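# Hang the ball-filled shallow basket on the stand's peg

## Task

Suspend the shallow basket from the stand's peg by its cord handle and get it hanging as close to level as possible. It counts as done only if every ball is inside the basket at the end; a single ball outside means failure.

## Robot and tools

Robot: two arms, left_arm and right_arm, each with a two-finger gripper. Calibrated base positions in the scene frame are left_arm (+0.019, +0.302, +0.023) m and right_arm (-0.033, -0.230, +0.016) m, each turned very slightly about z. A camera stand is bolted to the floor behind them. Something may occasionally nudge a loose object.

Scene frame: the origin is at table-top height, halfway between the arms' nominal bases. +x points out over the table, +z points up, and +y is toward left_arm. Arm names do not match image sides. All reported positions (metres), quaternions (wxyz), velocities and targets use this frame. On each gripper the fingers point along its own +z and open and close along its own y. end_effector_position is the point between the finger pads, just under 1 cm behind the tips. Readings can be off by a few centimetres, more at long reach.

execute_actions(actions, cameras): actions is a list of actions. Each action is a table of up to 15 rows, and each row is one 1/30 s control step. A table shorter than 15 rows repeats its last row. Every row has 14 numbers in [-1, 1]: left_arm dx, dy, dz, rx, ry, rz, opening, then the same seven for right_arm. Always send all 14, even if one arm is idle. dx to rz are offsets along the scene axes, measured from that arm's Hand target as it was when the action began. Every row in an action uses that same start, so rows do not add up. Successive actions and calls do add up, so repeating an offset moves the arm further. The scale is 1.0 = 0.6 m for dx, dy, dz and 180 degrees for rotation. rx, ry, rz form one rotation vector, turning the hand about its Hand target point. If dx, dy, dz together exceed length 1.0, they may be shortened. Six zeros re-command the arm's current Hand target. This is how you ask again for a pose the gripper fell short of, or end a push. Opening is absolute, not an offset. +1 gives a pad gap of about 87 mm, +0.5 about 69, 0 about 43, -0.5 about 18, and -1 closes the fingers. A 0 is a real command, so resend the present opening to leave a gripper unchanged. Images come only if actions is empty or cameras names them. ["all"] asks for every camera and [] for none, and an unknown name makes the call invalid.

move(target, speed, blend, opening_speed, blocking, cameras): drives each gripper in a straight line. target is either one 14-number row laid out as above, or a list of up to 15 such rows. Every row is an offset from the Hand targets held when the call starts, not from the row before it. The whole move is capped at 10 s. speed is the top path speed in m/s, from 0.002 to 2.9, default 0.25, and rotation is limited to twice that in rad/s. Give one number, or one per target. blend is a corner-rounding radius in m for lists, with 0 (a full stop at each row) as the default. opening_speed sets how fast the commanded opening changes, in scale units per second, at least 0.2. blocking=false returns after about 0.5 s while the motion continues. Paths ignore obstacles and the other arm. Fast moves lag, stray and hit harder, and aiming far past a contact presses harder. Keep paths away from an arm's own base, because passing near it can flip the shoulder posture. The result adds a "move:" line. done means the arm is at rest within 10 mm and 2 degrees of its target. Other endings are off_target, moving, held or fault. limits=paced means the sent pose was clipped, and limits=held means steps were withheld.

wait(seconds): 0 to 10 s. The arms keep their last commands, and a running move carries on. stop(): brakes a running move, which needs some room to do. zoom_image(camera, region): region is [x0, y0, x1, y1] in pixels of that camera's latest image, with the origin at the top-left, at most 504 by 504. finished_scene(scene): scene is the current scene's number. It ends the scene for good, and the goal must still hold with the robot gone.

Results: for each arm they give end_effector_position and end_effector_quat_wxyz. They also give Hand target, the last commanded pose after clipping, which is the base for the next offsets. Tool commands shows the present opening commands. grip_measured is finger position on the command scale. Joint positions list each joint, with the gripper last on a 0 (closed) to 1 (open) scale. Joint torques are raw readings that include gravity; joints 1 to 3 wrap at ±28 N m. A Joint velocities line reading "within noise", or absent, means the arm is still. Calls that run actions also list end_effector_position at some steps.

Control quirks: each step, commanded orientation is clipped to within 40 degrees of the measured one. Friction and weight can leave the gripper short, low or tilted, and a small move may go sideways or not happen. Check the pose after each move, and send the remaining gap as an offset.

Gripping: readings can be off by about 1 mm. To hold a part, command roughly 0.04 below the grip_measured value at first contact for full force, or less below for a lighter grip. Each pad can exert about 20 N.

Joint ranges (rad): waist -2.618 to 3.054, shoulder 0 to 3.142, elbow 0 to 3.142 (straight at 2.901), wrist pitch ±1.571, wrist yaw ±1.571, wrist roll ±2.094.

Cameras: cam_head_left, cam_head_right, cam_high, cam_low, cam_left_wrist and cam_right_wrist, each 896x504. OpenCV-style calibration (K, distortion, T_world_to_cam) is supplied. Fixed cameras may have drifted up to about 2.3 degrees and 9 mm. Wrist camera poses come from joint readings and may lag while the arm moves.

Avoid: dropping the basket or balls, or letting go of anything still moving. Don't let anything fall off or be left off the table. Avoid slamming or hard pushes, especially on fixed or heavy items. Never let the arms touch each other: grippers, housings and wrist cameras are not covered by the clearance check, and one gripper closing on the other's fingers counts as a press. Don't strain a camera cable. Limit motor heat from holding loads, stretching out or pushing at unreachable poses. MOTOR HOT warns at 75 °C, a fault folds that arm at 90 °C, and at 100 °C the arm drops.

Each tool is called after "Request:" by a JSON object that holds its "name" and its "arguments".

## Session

Request:
{"name": "execute_actions", "arguments": {"actions": []}}

Request:
{"name": "zoom_image", "arguments": {"camera": "cam_head_right", "region": [360, 140, 560, 390]}}

Request:
{"name": "zoom_image", "arguments": {"camera": "cam_head_left", "region": [360, 140, 560, 390]}}

Scene clock: 0.00 s.
left_arm: end_effector_position=(+0.3953, +0.3507, +0.0702) grip_measured=+1.000 end_effector_quat_wxyz=(+0.590, -0.095, +0.801, +0.049) | right_arm: end_effector_position=(+0.3412, -0.2480, +0.0650) grip_measured=+1.000 end_effector_quat_wxyz=(+0.579, +0.021, +0.813, -0.056)
Joint positions: left_arm=[0.071 1.584 0.319 0.958 -0.11 -0.071 1] | right_arm=[0.004 1.533 0.327 0.873 0.129 -0.026 1]
Joint velocities: within noise
Joint torques (N m): no reading
Heat: left arm: 36 °C; right arm: 33 °C.
Hand target: left_arm +0.3972, +0.3509, +0.0733; +0.592, -0.095, +0.798, +0.049 | right_arm +0.3445, -0.2479, +0.0708; +0.586, +0.022, +0.808, -0.055
Tool commands: left_gripper/opening=+1.0 right_gripper/opening=+1.0
camera_calibration:
cam_left_wrist: T_world_to_cam=[[0.260018, -0.965259, 0.0257953, 0.237081], [-0.84259, -0.23986, -0.482192, 0.485709], [0.471627, 0.103644, -0.875686, -0.0167018], [0, 0, 0, 1]] pos_world=[0.355485, 0.347078, 0.213464]
cam_right_wrist: T_world_to_cam=[[-0.146857, -0.984239, 0.0985229, -0.207934], [-0.864681, 0.079367, -0.496012, 0.386888], [0.480375, -0.158034, -0.862708, -0.00152354], [0, 0, 0, 1]] pos_world=[0.30473, -0.235604, 0.211073]

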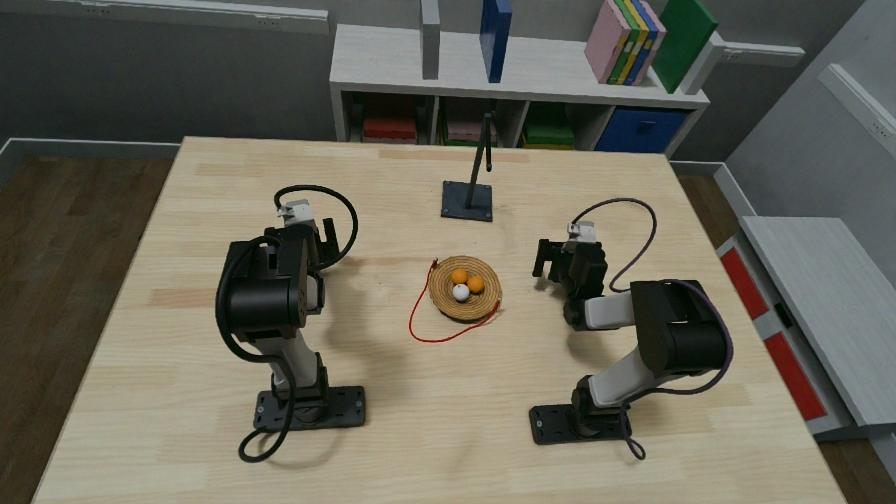

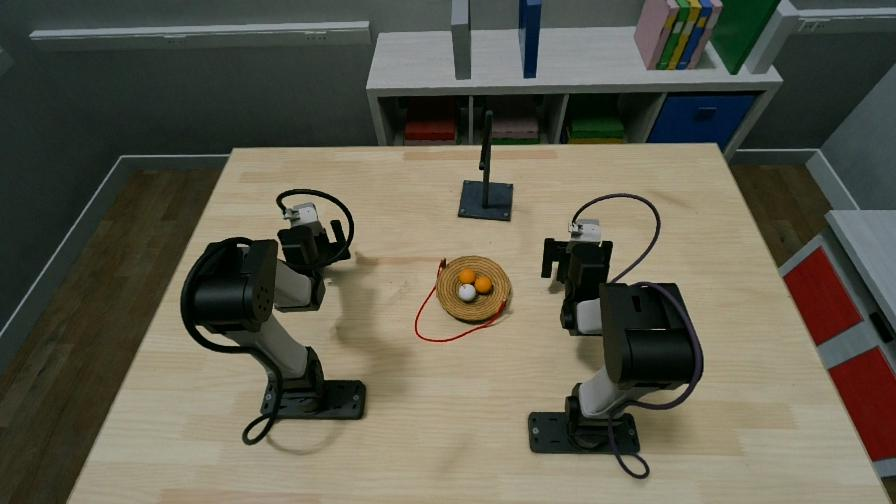

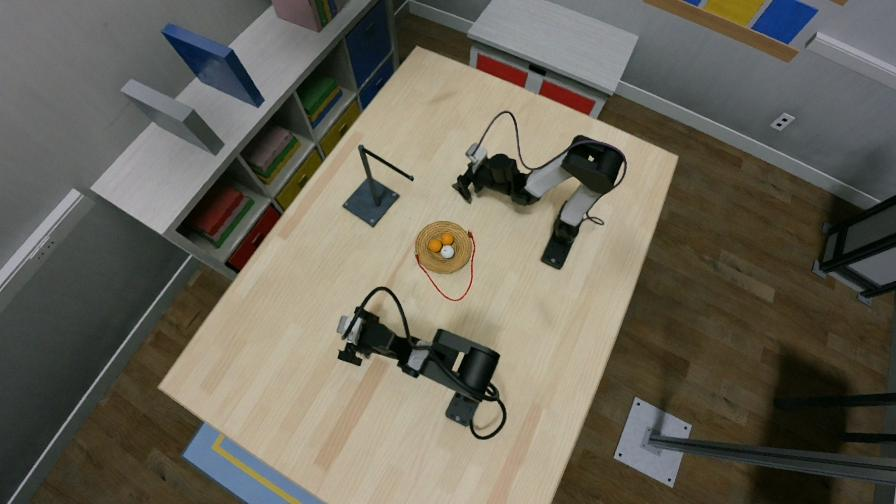

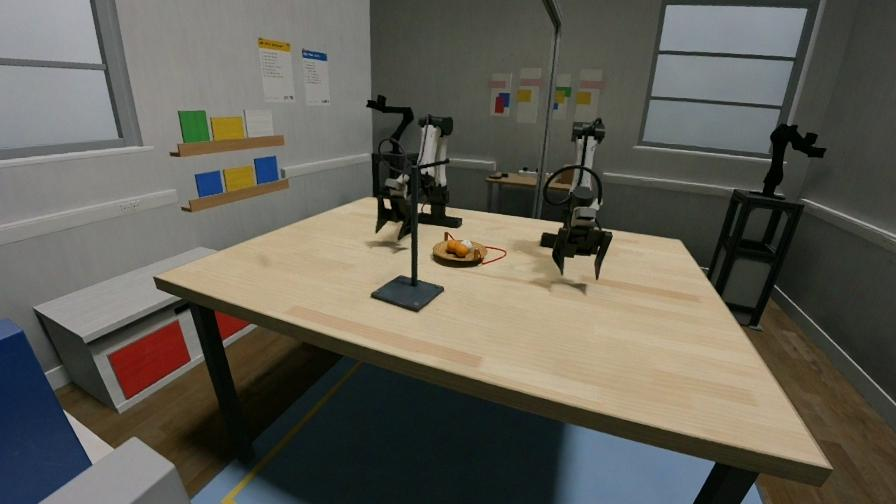

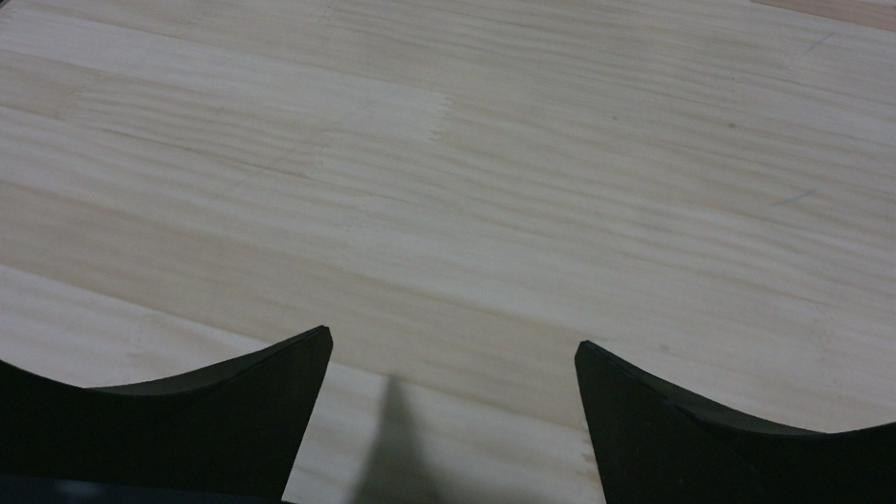

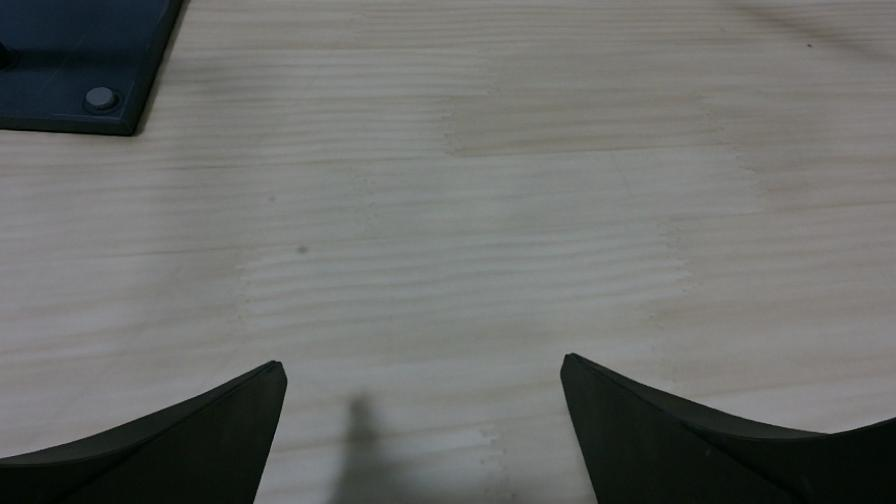

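Scaled by 2.016 from the camera's 896x504 image, which has a finer 1280x720 frame.

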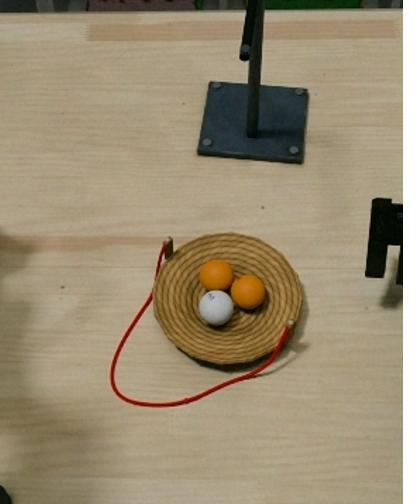

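Scaled by 2.016 from the camera's 896x504 image, which has a finer 1280x720 frame.

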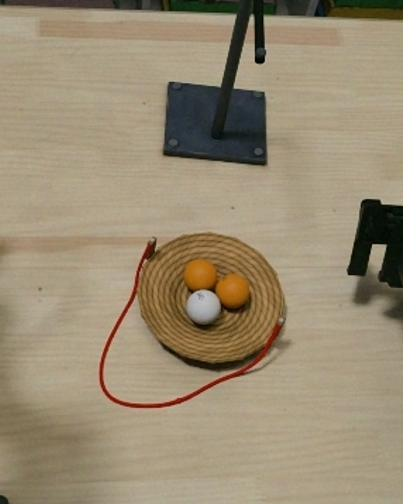

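Request:
{"name": "move", "arguments": {"target": [[-0.2,0.35,0.15,0,0,0.18,0,0,0,0.215,0,0,0,0.2],[-0.438,0.523,0.15,0,0,0.361,0,-0.12,0.2,0.23,-0.04,0.1,0.1,0.2],[-0.438,0.523,0.15,0,0,0.361,0,-0.333,0.53,0.215,-0.12,0.308,0.298,0.2]], "blend": [0.05,0.05,0], "cameras": ["all"]}}

Scene clock: 5.57 s.
left_arm: end_effector_position=(+0.1346, +0.6548, +0.1512) grip_measured=+0.000 end_effector_quat_wxyz=(+0.463, -0.506, +0.637, +0.352) | right_arm: end_effector_position=(+0.1445, +0.0650, +0.1941) grip_measured=+0.200 end_effector_quat_wxyz=(+0.113, -0.456, +0.881, +0.052)
Joint positions: left_arm=[1.198 1.192 0.499 0.361 -0.102 -0.056 0.5] | right_arm=[1.025 1.792 1.79 -1.321 0.032 0.076 0.6]
Joint torques (N m): left_arm=[0.39 -2.28 11.17 2.13 -0.31 -0.22] | right_arm=[-0.29 -8.02 8.85 0.69 -0.08 -0.09]
Heat: left arm: 37 °C; right arm: 35 °C.
Hand target: left_arm +0.1342, +0.6646, +0.1632; +0.474, -0.509, +0.622, +0.359 | right_arm +0.1447, +0.0701, +0.1996; +0.116, -0.458, +0.879, +0.060
Off the commanded pose: left_arm 0.016 m, 2 deg | right_arm 0.008 m, 1 deg.
move: off_target (left_arm)
camera_calibration:
cam_left_wrist: T_world_to_cam=[[0.981475, -0.191314, 0.0102962, -0.00522079], [-0.16511, -0.871858, -0.461089, 0.697384], [0.0971897, 0.450847, -0.887294, -0.0295965], [0, 0, 0, 1]] pos_world=[0.123146, 0.620364, 0.295349]
cam_right_wrist: T_world_to_cam=[[0.813788, -0.57689, 0.0703401, -0.101296], [-0.54106, -0.707883, 0.454043, 0.0760173], [-0.21214, -0.407553, -0.888199, 0.374962], [0, 0, 0, 1]] pos_world=[0.203108, 0.148191, 0.30565]

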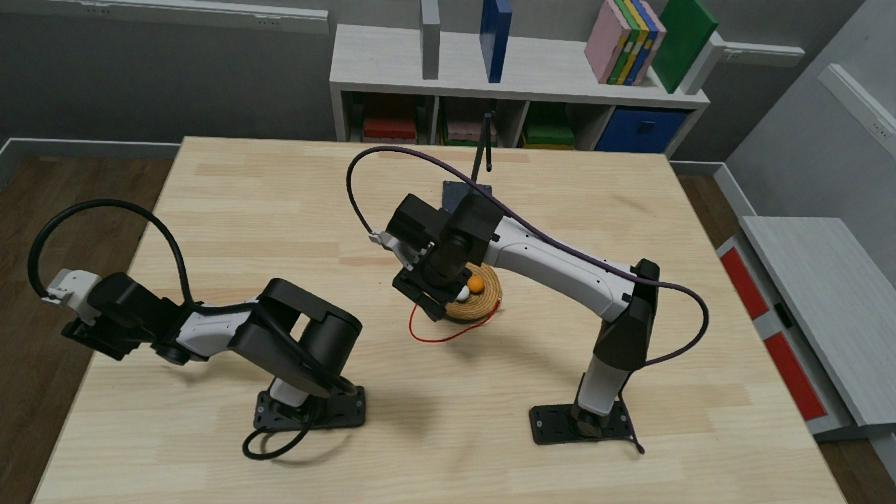

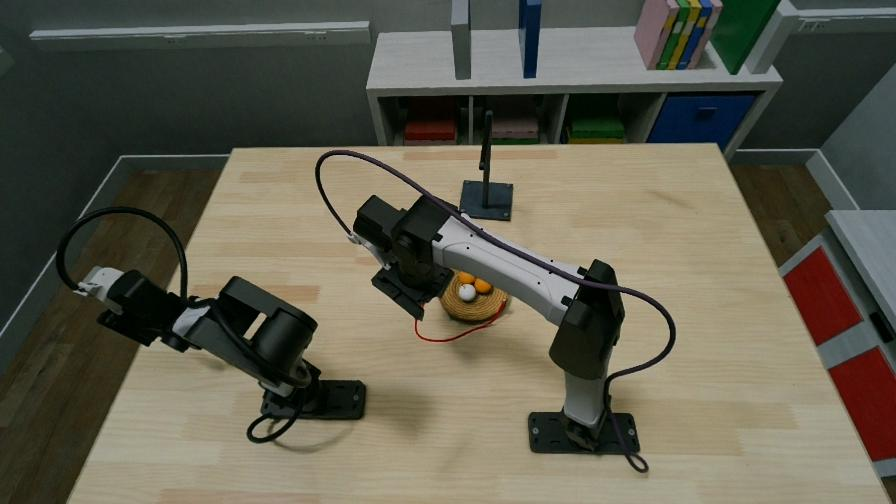

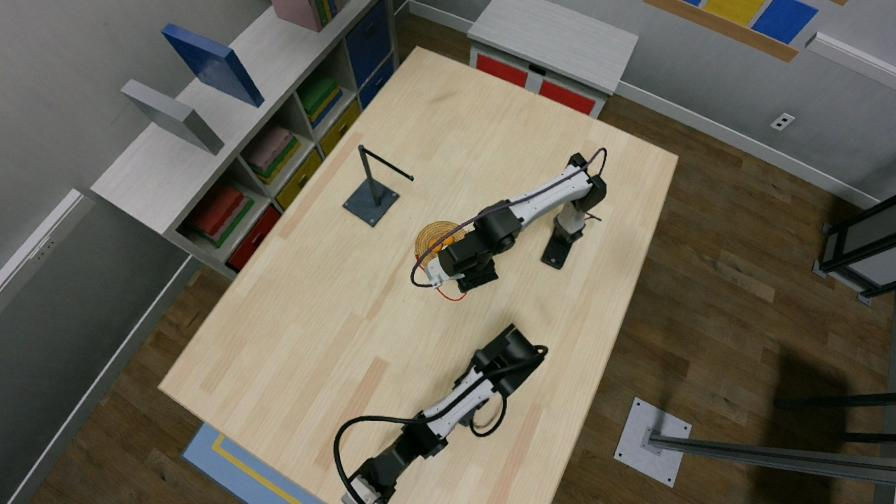

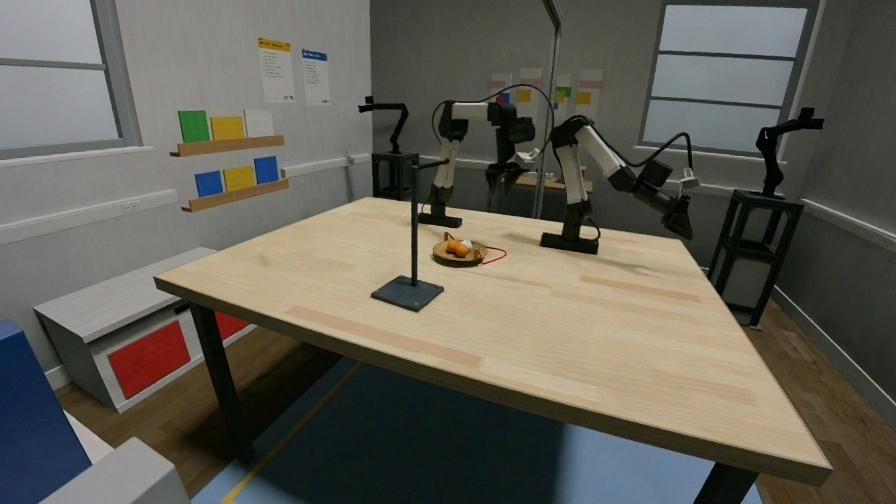

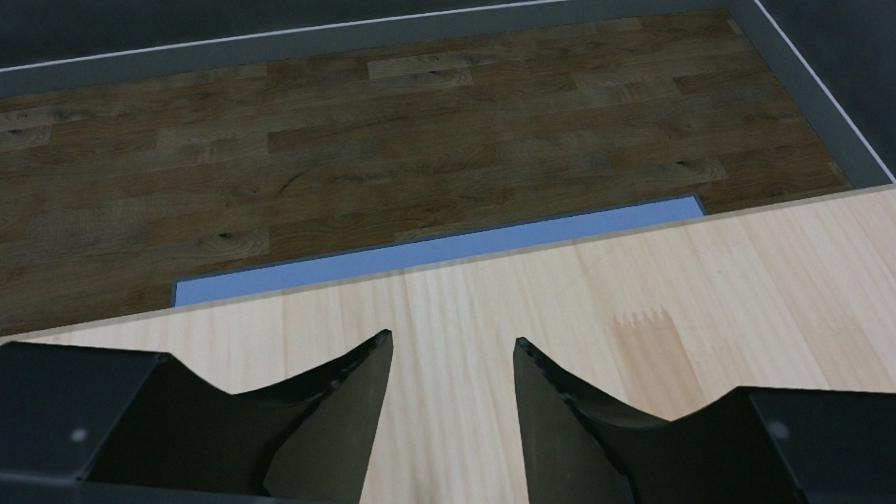

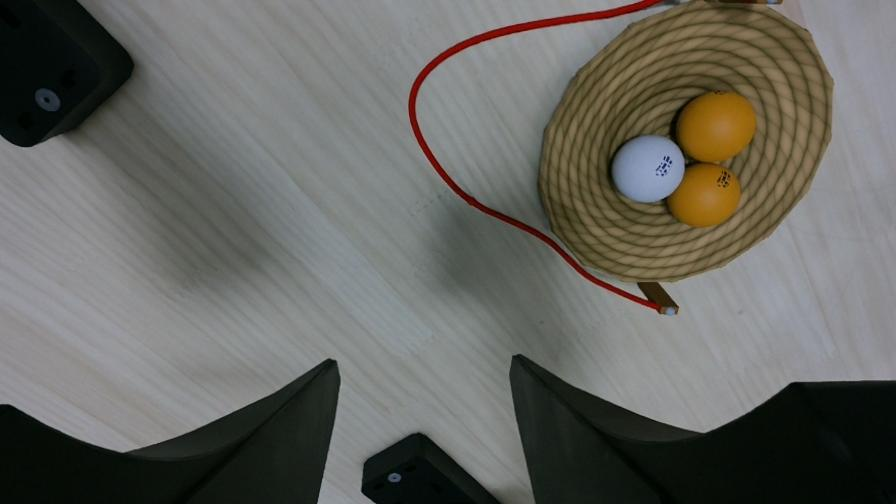

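Request:
{"name": "move", "arguments": {"target": [[0,0,0,0,0,0,0,0.0405,0.046,-0.22,0,0,0,0.2],[0,0,0,0,0,0,0,0.0405,0.046,-0.31,0,0,0,0.2]], "speed": [0.15,0.07], "blend": 0.01, "cameras": ["cam_right_wrist"]}}

Scene clock: 8.40 s.
left_arm: end_effector_position=(+0.1346, +0.6548, +0.1512) grip_measured=+0.000 end_effector_quat_wxyz=(+0.463, -0.506, +0.637, +0.352) | right_arm: end_effector_position=(+0.1684, +0.0977, +0.0197) grip_measured=+0.200 end_effector_quat_wxyz=(+0.118, -0.455, +0.881, +0.056)
Joint positions: left_arm=[1.198 1.192 0.499 0.361 -0.102 -0.056 0.5] | right_arm=[1.014 1.992 1.351 -0.669 0.027 0.067 0.6]
Joint torques (N m): left_arm=[0.44 -2.36 11.12 2.1 -0.32 -0.24] | right_arm=[-0.88 -9.65 4.88 0.95 -0.08 -0.16]
Heat: left arm: 38 °C; right arm: 35 °C.
Hand target: left_arm +0.1342, +0.6646, +0.1632; +0.474, -0.509, +0.622, +0.359 | right_arm +0.1690, +0.0976, +0.0137; +0.116, -0.458, +0.879, +0.060
Off the commanded pose: left_arm 0.016 m, 2 deg | right_arm 0.006 m, 1 deg.
move: off_target (left_arm)
camera_calibration:
cam_right_wrist: T_world_to_cam=[[0.812935, -0.578489, 0.0669911, -0.0892582], [-0.543664, -0.712655, 0.443342, 0.192389], [-0.208727, -0.396829, -0.893846, 0.236924], [0, 0, 0, 1]] pos_world=[0.226608, 0.17949, 0.132459]
Images, in order (width x height): cam_right_wrist 896x504.

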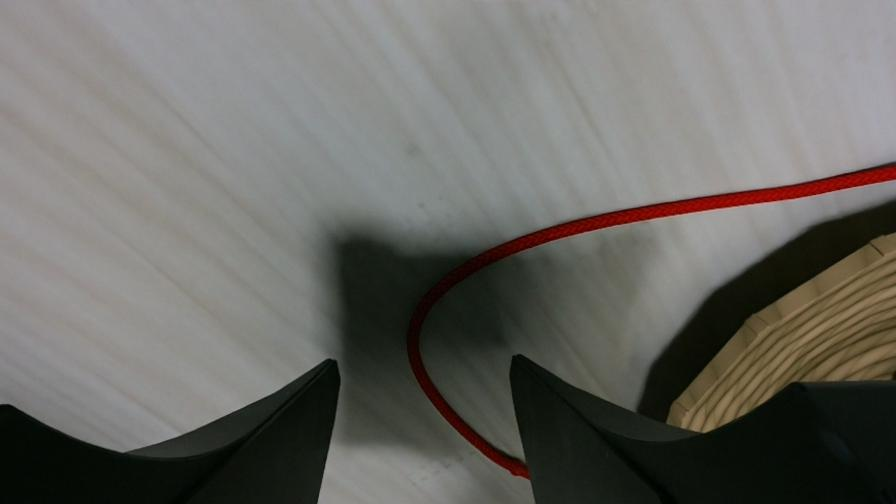

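Request:
{"name": "move", "arguments": {"target": [[0,0,0,0,0,0,0,0.017,0.022,0,0,0,0,0.2],[0,0,0,0,0,0,0,0.017,0.022,-0.018,0,0,0,0.2],[0,0,0,0,0,0,0,0.017,0.022,-0.018,0,0,0,-1]], "speed": 0.06, "opening_speed": 1.5, "cameras": ["cam_right_wrist"]}}

Scene clock: 10.73 s.
left_arm: end_effector_position=(+0.1346, +0.6548, +0.1512) grip_measured=+0.000 end_effector_quat_wxyz=(+0.463, -0.506, +0.637, +0.352) | right_arm: end_effector_position=(+0.1738, +0.1075, +0.0094) grip_measured=-0.915 end_effector_quat_wxyz=(+0.113, -0.456, +0.880, +0.061)
Joint positions: left_arm=[1.198 1.192 0.499 0.361 -0.102 -0.056 0.5] | right_arm=[1.009 2.05 1.393 -0.657 0.012 0.061 0.043]
Joint torques (N m): left_arm=[0.47 -2.26 11.29 2.13 -0.29 -0.26] | right_arm=[-0.94 -8.72 6.86 1 0.09 -0.14]
Heat: left arm: 38 °C; right arm: 35 °C.
Hand target: left_arm +0.1342, +0.6646, +0.1632; +0.474, -0.509, +0.622, +0.359 | right_arm +0.1792, +0.1109, +0.0029; +0.116, -0.458, +0.879, +0.060
Off the commanded pose: left_arm 0.016 m, 2 deg | right_arm 0.009 m, 0 deg.
move: off_target (left_arm); target 3's new opening was sent with right_arm's hand 0.011 m and 1 deg from that target
camera_calibration:
cam_right_wrist: T_world_to_cam=[[0.816145, -0.575257, 0.0546565, -0.0880644], [-0.535011, -0.716517, 0.447624, 0.205817], [-0.218336, -0.394568, -0.89255, 0.234129], [0, 0, 0, 1]] pos_world=[0.233107, 0.189191, 0.121657]
Images, in order (width x height): cam_right_wrist 896x504.

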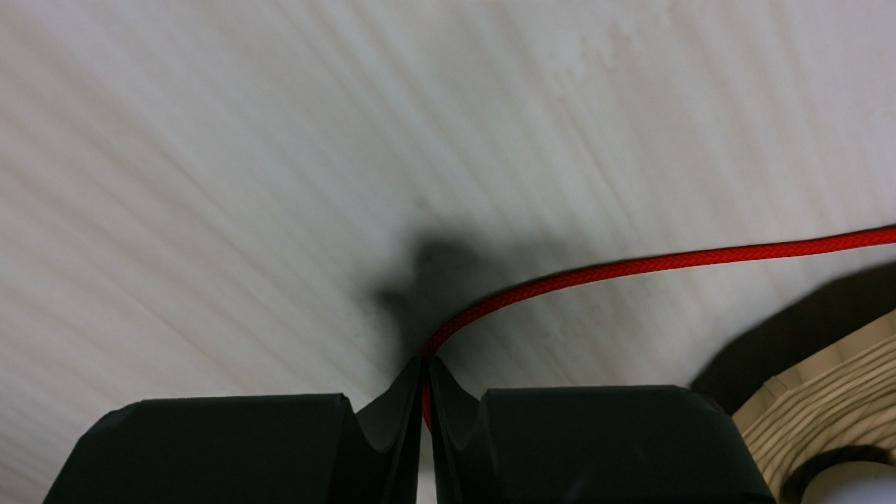

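Request:
{"name": "move", "arguments": {"target": [[0,0,0,0,0,0,0,0.04,-0.07,0.2,0,0,0,-1],[0,0,0,0,0,0,0,0.11,-0.185,0.37,0,0,0,-1],[0,0,0,0,0,0,0,0.12,-0.185,0.53,0,0,0,-1]], "speed": 0.08, "blend": 0.02, "cameras": ["all"]}}

Request:
{"name": "zoom_image", "arguments": {"camera": "cam_head_right", "region": [380, 100, 580, 350]}}

Request:
{"name": "zoom_image", "arguments": {"camera": "cam_low", "region": [360, 100, 560, 300]}}

Scene clock: 15.83 s.
left_arm: end_effector_position=(+0.1346, +0.6548, +0.1512) grip_measured=+0.000 end_effector_quat_wxyz=(+0.463, -0.506, +0.637, +0.352) | right_arm: end_effector_position=(+0.2529, +0.0025, +0.3004) grip_measured=-0.915 end_effector_quat_wxyz=(+0.218, -0.445, +0.865, +0.076)
Joint positions: left_arm=[1.198 1.192 0.499 0.361 -0.102 -0.056 0.5] | right_arm=[0.673 1.872 2.323 -1.558 -0.058 -0.254 0.043]
Joint torques (N m): left_arm=[0.5 -2.3 11.15 2.12 -0.31 -0.25] | right_arm=[-1.01 -11.79 7.83 1.1 -0.13 -0.13]
Heat: left arm: 39 °C; right arm: 36 °C.
Hand target: left_arm +0.1342, +0.6646, +0.1632; +0.474, -0.509, +0.622, +0.359 | right_arm +0.2511, -0.0001, +0.3210; +0.116, -0.458, +0.879, +0.060
Off the commanded pose: left_arm 0.016 m, 2 deg | right_arm 0.021 m, 12 deg.
joint sent to its limit (right arm) — joint 4 (wrist pitch), lower limit. The joint targets are off in orientation, not in position.
move: off_target (left_arm, right_arm)
camera_calibration:
cam_left_wrist: T_world_to_cam=[[0.981475, -0.191314, 0.0102962, -0.00522079], [-0.16511, -0.871858, -0.461089, 0.697384], [0.0971897, 0.450847, -0.887294, -0.0295965], [0, 0, 0, 1]] pos_world=[0.123146, 0.620364, 0.295349]
cam_right_wrist: T_world_to_cam=[[0.792155, -0.598482, 0.11962, -0.242295], [-0.607195, -0.753008, 0.253559, 0.119237], [-0.0616754, -0.273491, -0.959895, 0.450085], [0, 0, 0, 1]] pos_world=[0.292094, 0.0678714, 0.430784]

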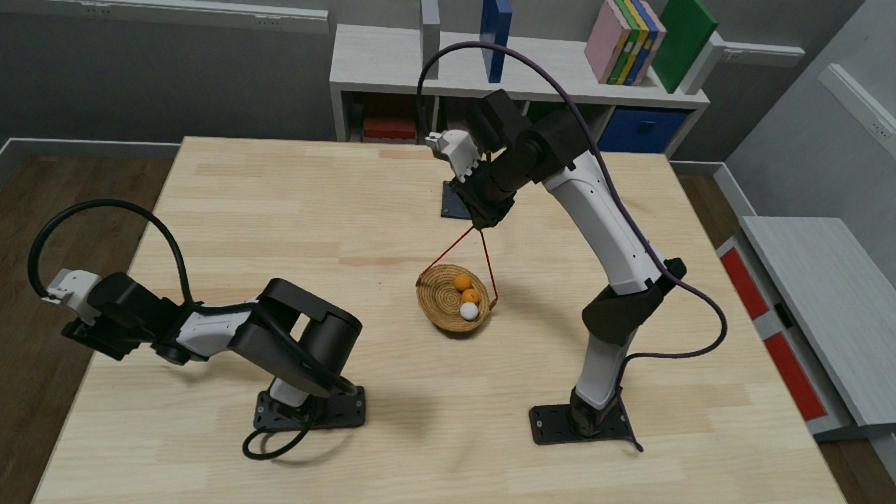

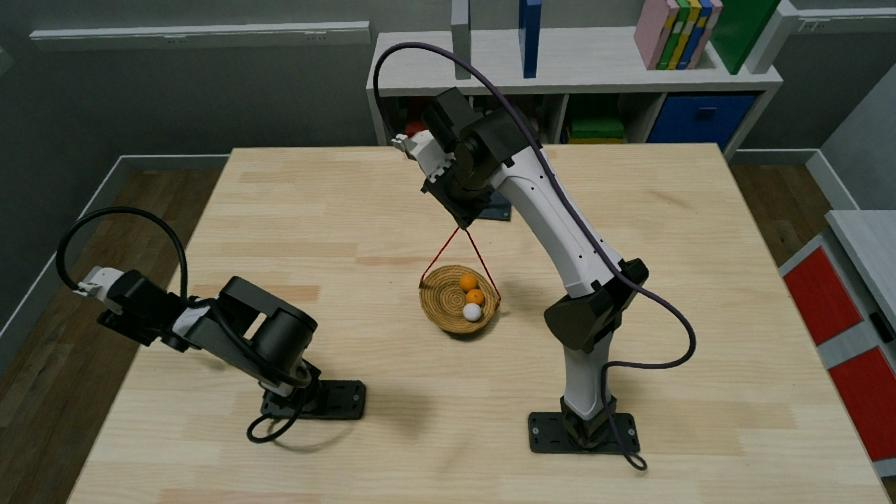

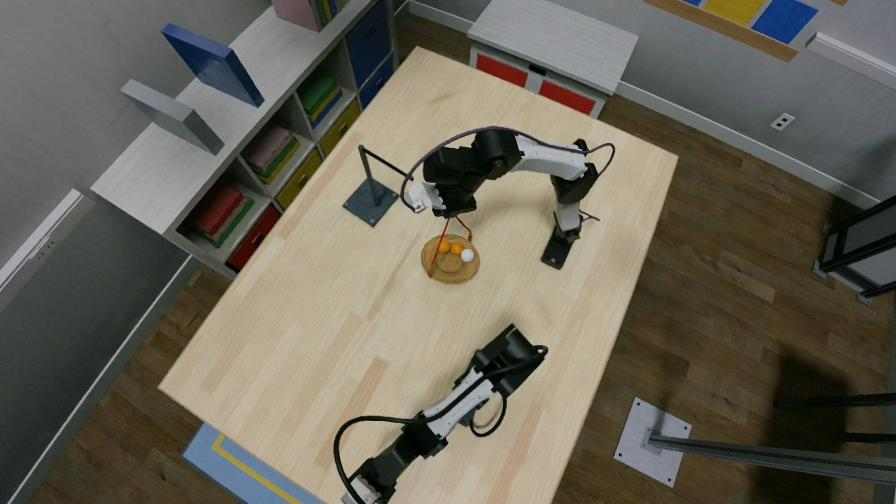

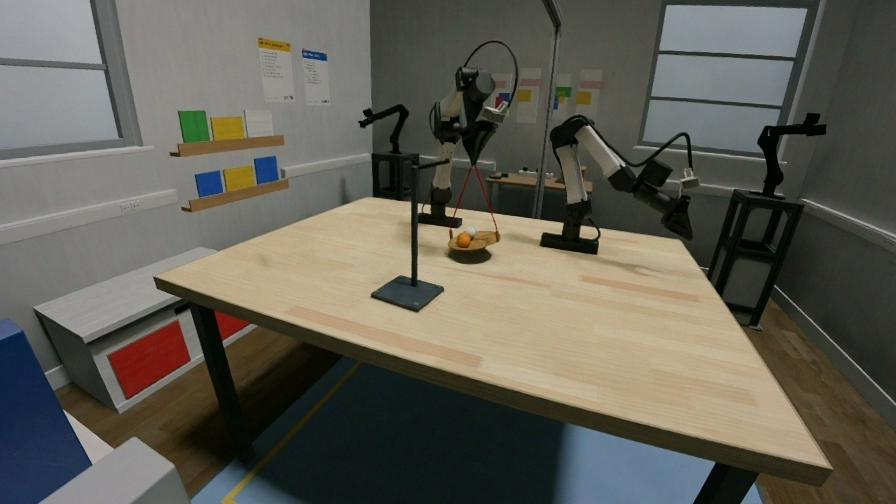

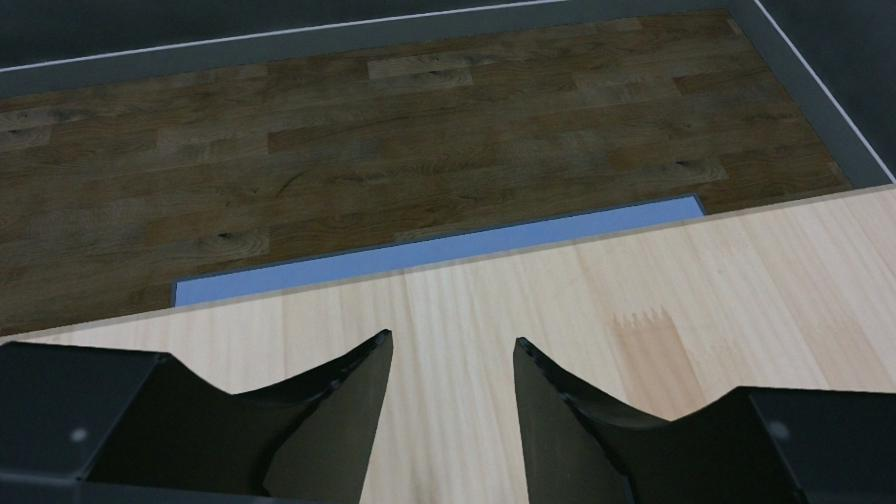

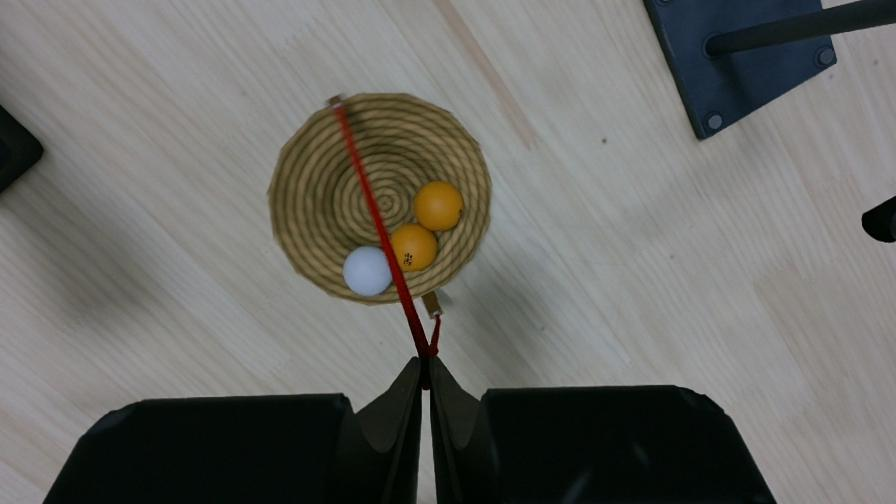

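Scaled by 2.016 from the camera's 896x504 image, which has a finer 1280x720 frame.

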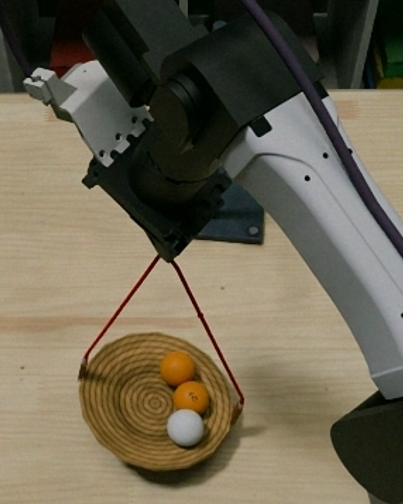

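Scaled by 2.520 from the camera's 896x504 image, which has a finer 1280x720 frame.

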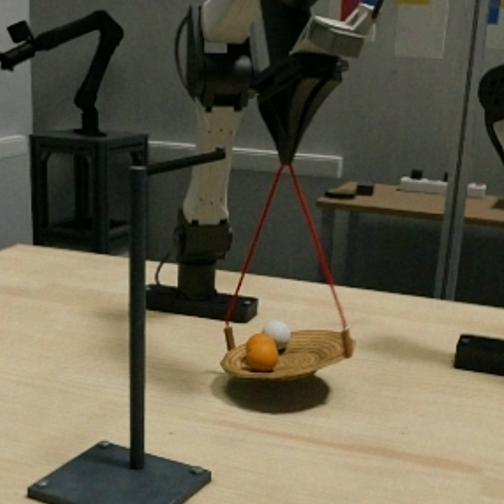

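Request:
{"name": "move", "arguments": {"target": [[0,0,0,0,0,0,0,0,0,0.11,0.103,-0.044,0.132,-1],[0,0,0,0,0,0,0,0.13,-0.073,0.115,0.103,-0.044,0.132,-1]], "speed": 0.08, "blend": 0.01, "cameras": ["cam_low","cam_head_left","cam_head_right","cam_right_wrist"]}}

Request:
{"name": "zoom_image", "arguments": {"camera": "cam_low", "region": [360, 100, 560, 300]}}

Scene clock: 21.00 s.
left_arm: end_effector_position=(+0.1346, +0.6548, +0.1512) grip_measured=+0.000 end_effector_quat_wxyz=(+0.463, -0.506, +0.637, +0.352) | right_arm: end_effector_position=(+0.3272, -0.0465, +0.3791) grip_measured=-0.915 end_effector_quat_wxyz=(+0.386, -0.548, +0.724, +0.163)
Joint positions: left_arm=[1.198 1.192 0.499 0.361 -0.102 -0.056 0.5] | right_arm=[0.3 1.951 2.663 -1.568 -0.537 -0.782 0.043]
Joint torques (N m): left_arm=[0.49 -2.3 11.17 2.12 -0.32 -0.27] | right_arm=[-0.53 -8.1 7.06 1.41 -0.46 -0.17]
Heat: left arm: 40 °C; right arm: 36 °C.
Hand target: left_arm +0.1342, +0.6646, +0.1632; +0.474, -0.509, +0.622, +0.359 | right_arm +0.3292, -0.0438, +0.3898; +0.232, -0.607, +0.736, +0.191
Off the commanded pose: left_arm 0.016 m, 2 deg | right_arm 0.011 m, 19 deg.
joint read past its limit (right arm) — joint 4 (wrist pitch), lower limit.
joint sent to its limit (right arm) — joint 4 (wrist pitch), lower limit. The joint targets are off in orientation, not in position.
move: off_target (left_arm, right_arm)
camera_calibration:
cam_right_wrist: T_world_to_cam=[[0.897744, -0.372588, 0.235018, -0.407753], [-0.351021, -0.927387, -0.129375, 0.160744], [0.266157, 0.0336496, -0.963342, 0.42515], [0, 0, 0, 1]] pos_world=[0.309326, -0.017158, 0.526191]
Images, in order (width x height): cam_head_left 896x504, cam_head_right 896x504, cam_low 896x504, cam_right_wrist 896x504.

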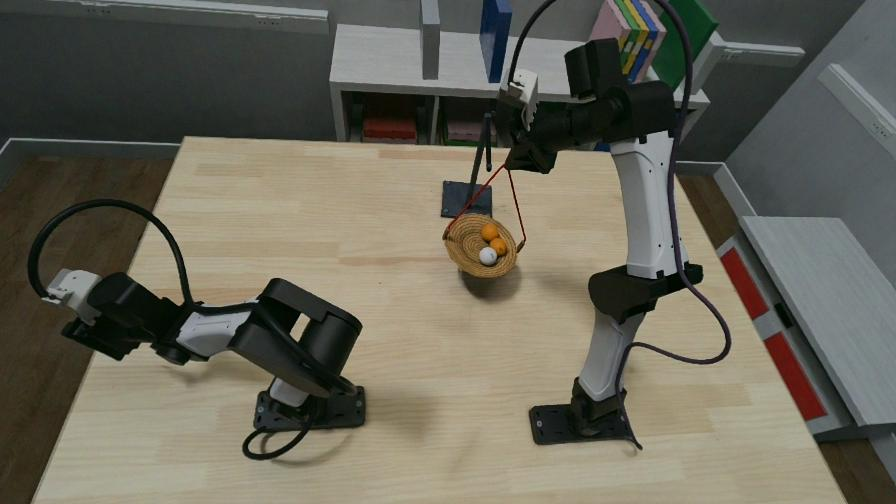

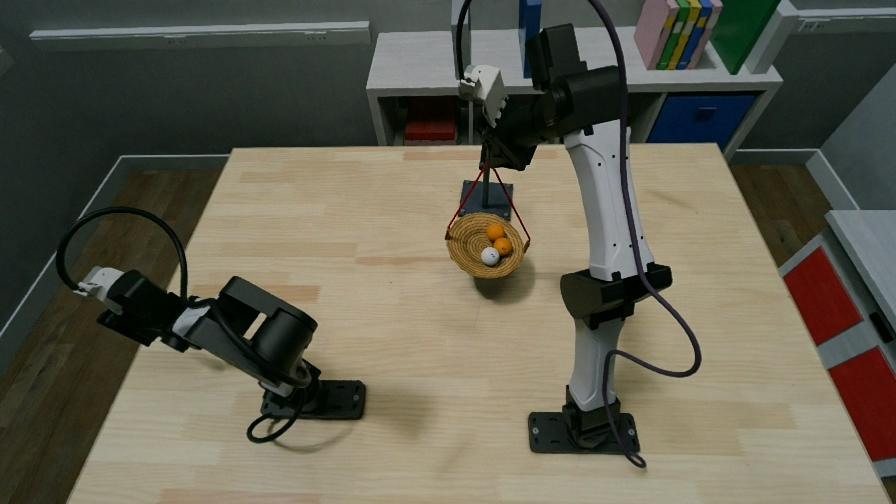

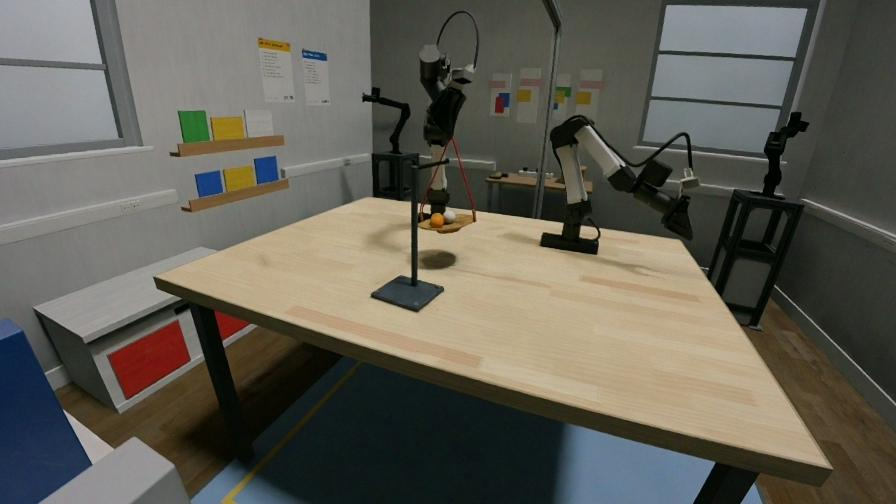

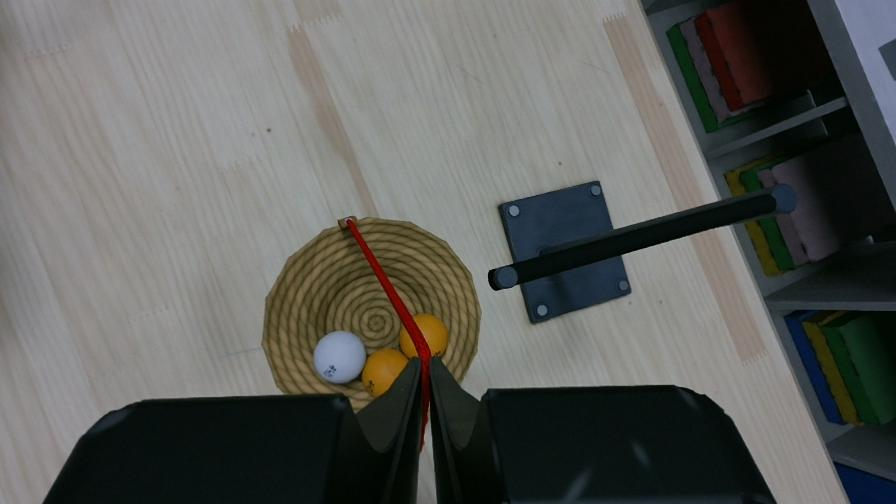

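Scaled by 2.520 from the camera's 896x504 image, which has a finer 1280x720 frame.

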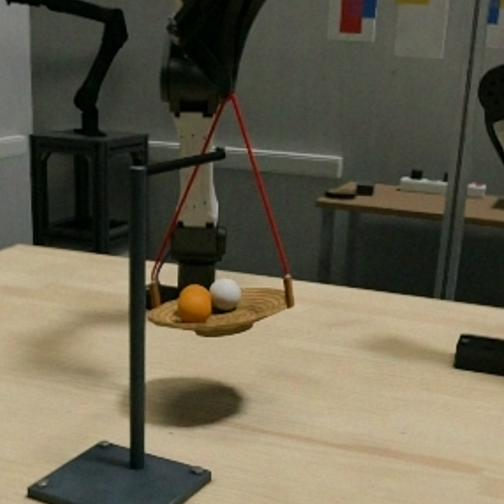

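Request:
{"name": "move", "arguments": {"target": [[0,0,0,0,0,0,0,0.0,0.035,0,0,0,0,-1],[0,0,0,0,0,0,0,0.198,0.011,0.0,0,0,-0.03,-1]], "speed": 0.06, "blend": 0.005, "cameras": ["cam_low","cam_head_left","cam_head_right","cam_right_wrist"]}}

Request:
{"name": "zoom_image", "arguments": {"camera": "cam_low", "region": [360, 100, 560, 300]}}

Request:
{"name": "zoom_image", "arguments": {"camera": "cam_head_left", "region": [400, 80, 600, 280]}}

Scene clock: 26.97 s.
left_arm: end_effector_position=(+0.1346, +0.6548, +0.1512) grip_measured=+0.000 end_effector_quat_wxyz=(+0.463, -0.506, +0.637, +0.352) | right_arm: end_effector_position=(+0.4409, -0.0402, +0.3738) grip_measured=-0.915 end_effector_quat_wxyz=(+0.479, -0.492, +0.714, +0.137)
Joint positions: left_arm=[1.198 1.192 0.499 0.361 -0.102 -0.056 0.5] | right_arm=[0.238 2.189 2.836 -1.274 -0.537 -0.681 0.043]
Joint torques (N m): left_arm=[0.42 -2.29 11.22 2.11 -0.31 -0.26] | right_arm=[-0.72 -10.55 7.38 1.91 -0.38 0.02]
Heat: left arm: 41 °C; right arm: 36 °C.
Hand target: left_arm +0.1342, +0.6646, +0.1632; +0.474, -0.509, +0.622, +0.359 | right_arm +0.4479, -0.0373, +0.3900; +0.241, -0.571, +0.764, +0.180
Off the commanded pose: left_arm 0.016 m, 2 deg | right_arm 0.018 m, 30 deg.
elbow stopped short (right arm): the move would have taken joint 3 (elbow) straighter than the controller allows.
move: off_target (left_arm, right_arm)
camera_calibration:
cam_right_wrist: T_world_to_cam=[[0.802402, -0.50586, 0.316632, -0.500001], [-0.426828, -0.857269, -0.287938, 0.301309], [0.417095, 0.0958947, -0.90379, 0.303253], [0, 0, 0, 1]] pos_world=[0.403324, -0.0237077, 0.519152]
Images, in order (width x height): cam_head_left 896x504, cam_head_right 896x504, cam_low 896x504, cam_right_wrist 896x504.

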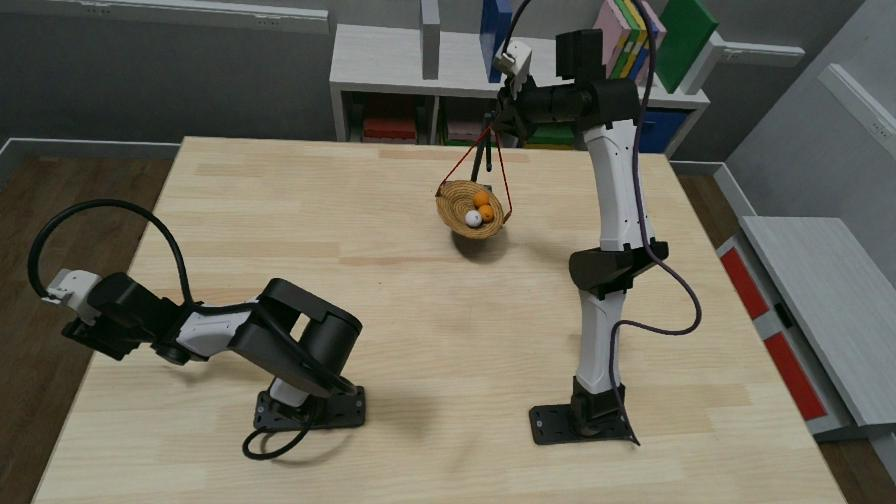

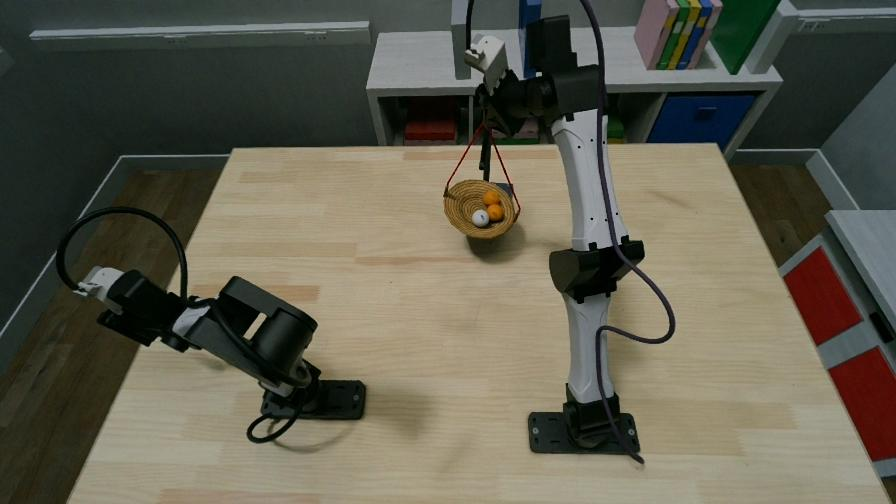

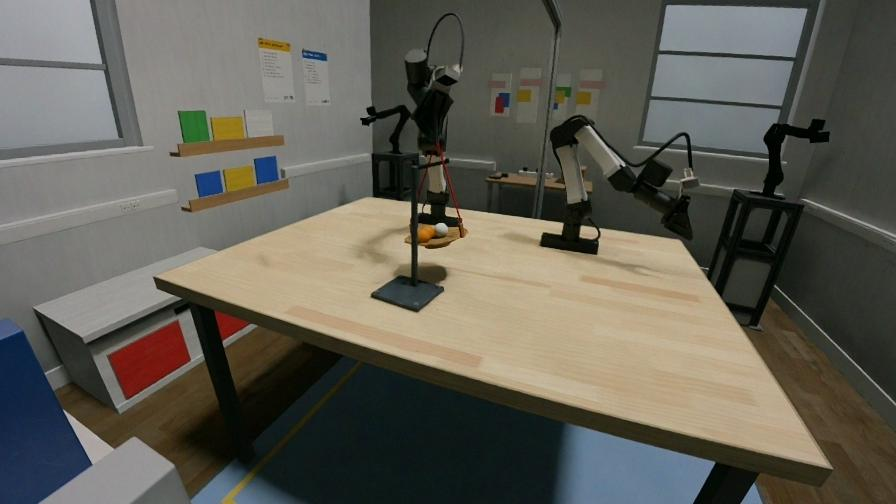

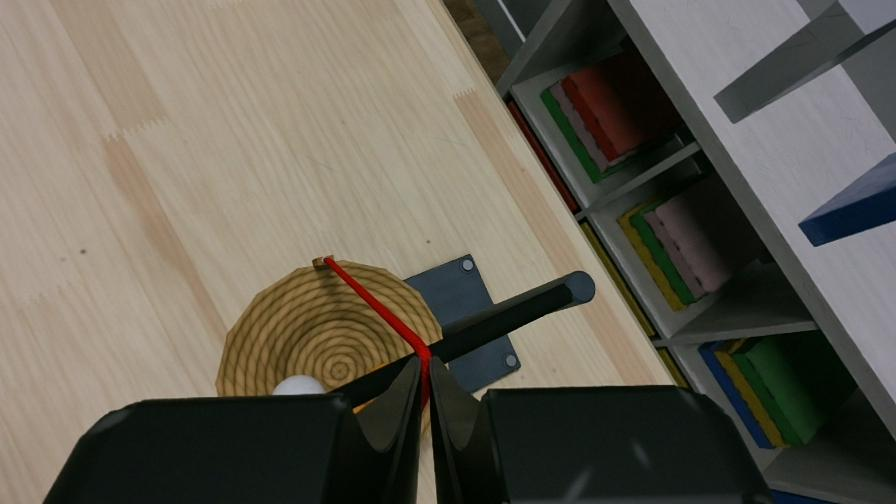

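Scaled by 2.520 from the camera's 896x504 image, which has a finer 1280x720 frame.

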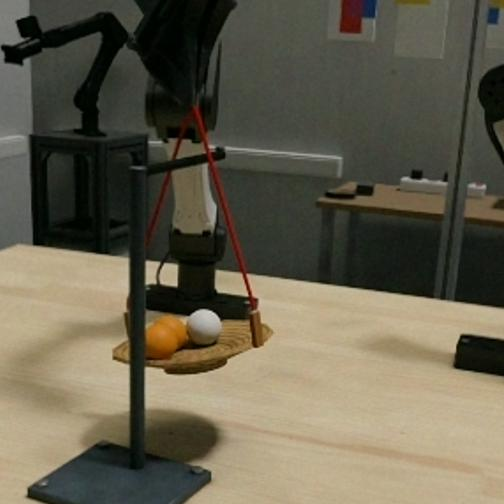

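Scaled by 2.520 from the camera's 896x504 image, which has a finer 1280x720 frame.

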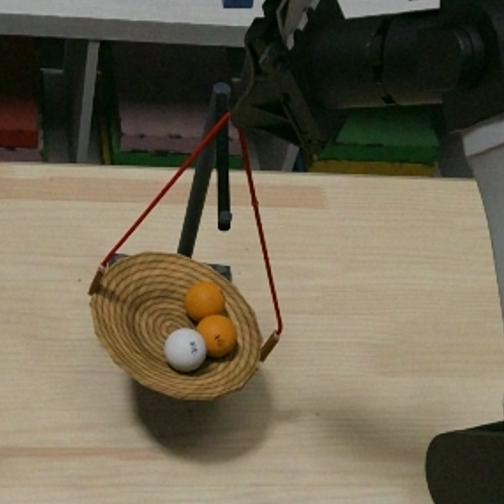

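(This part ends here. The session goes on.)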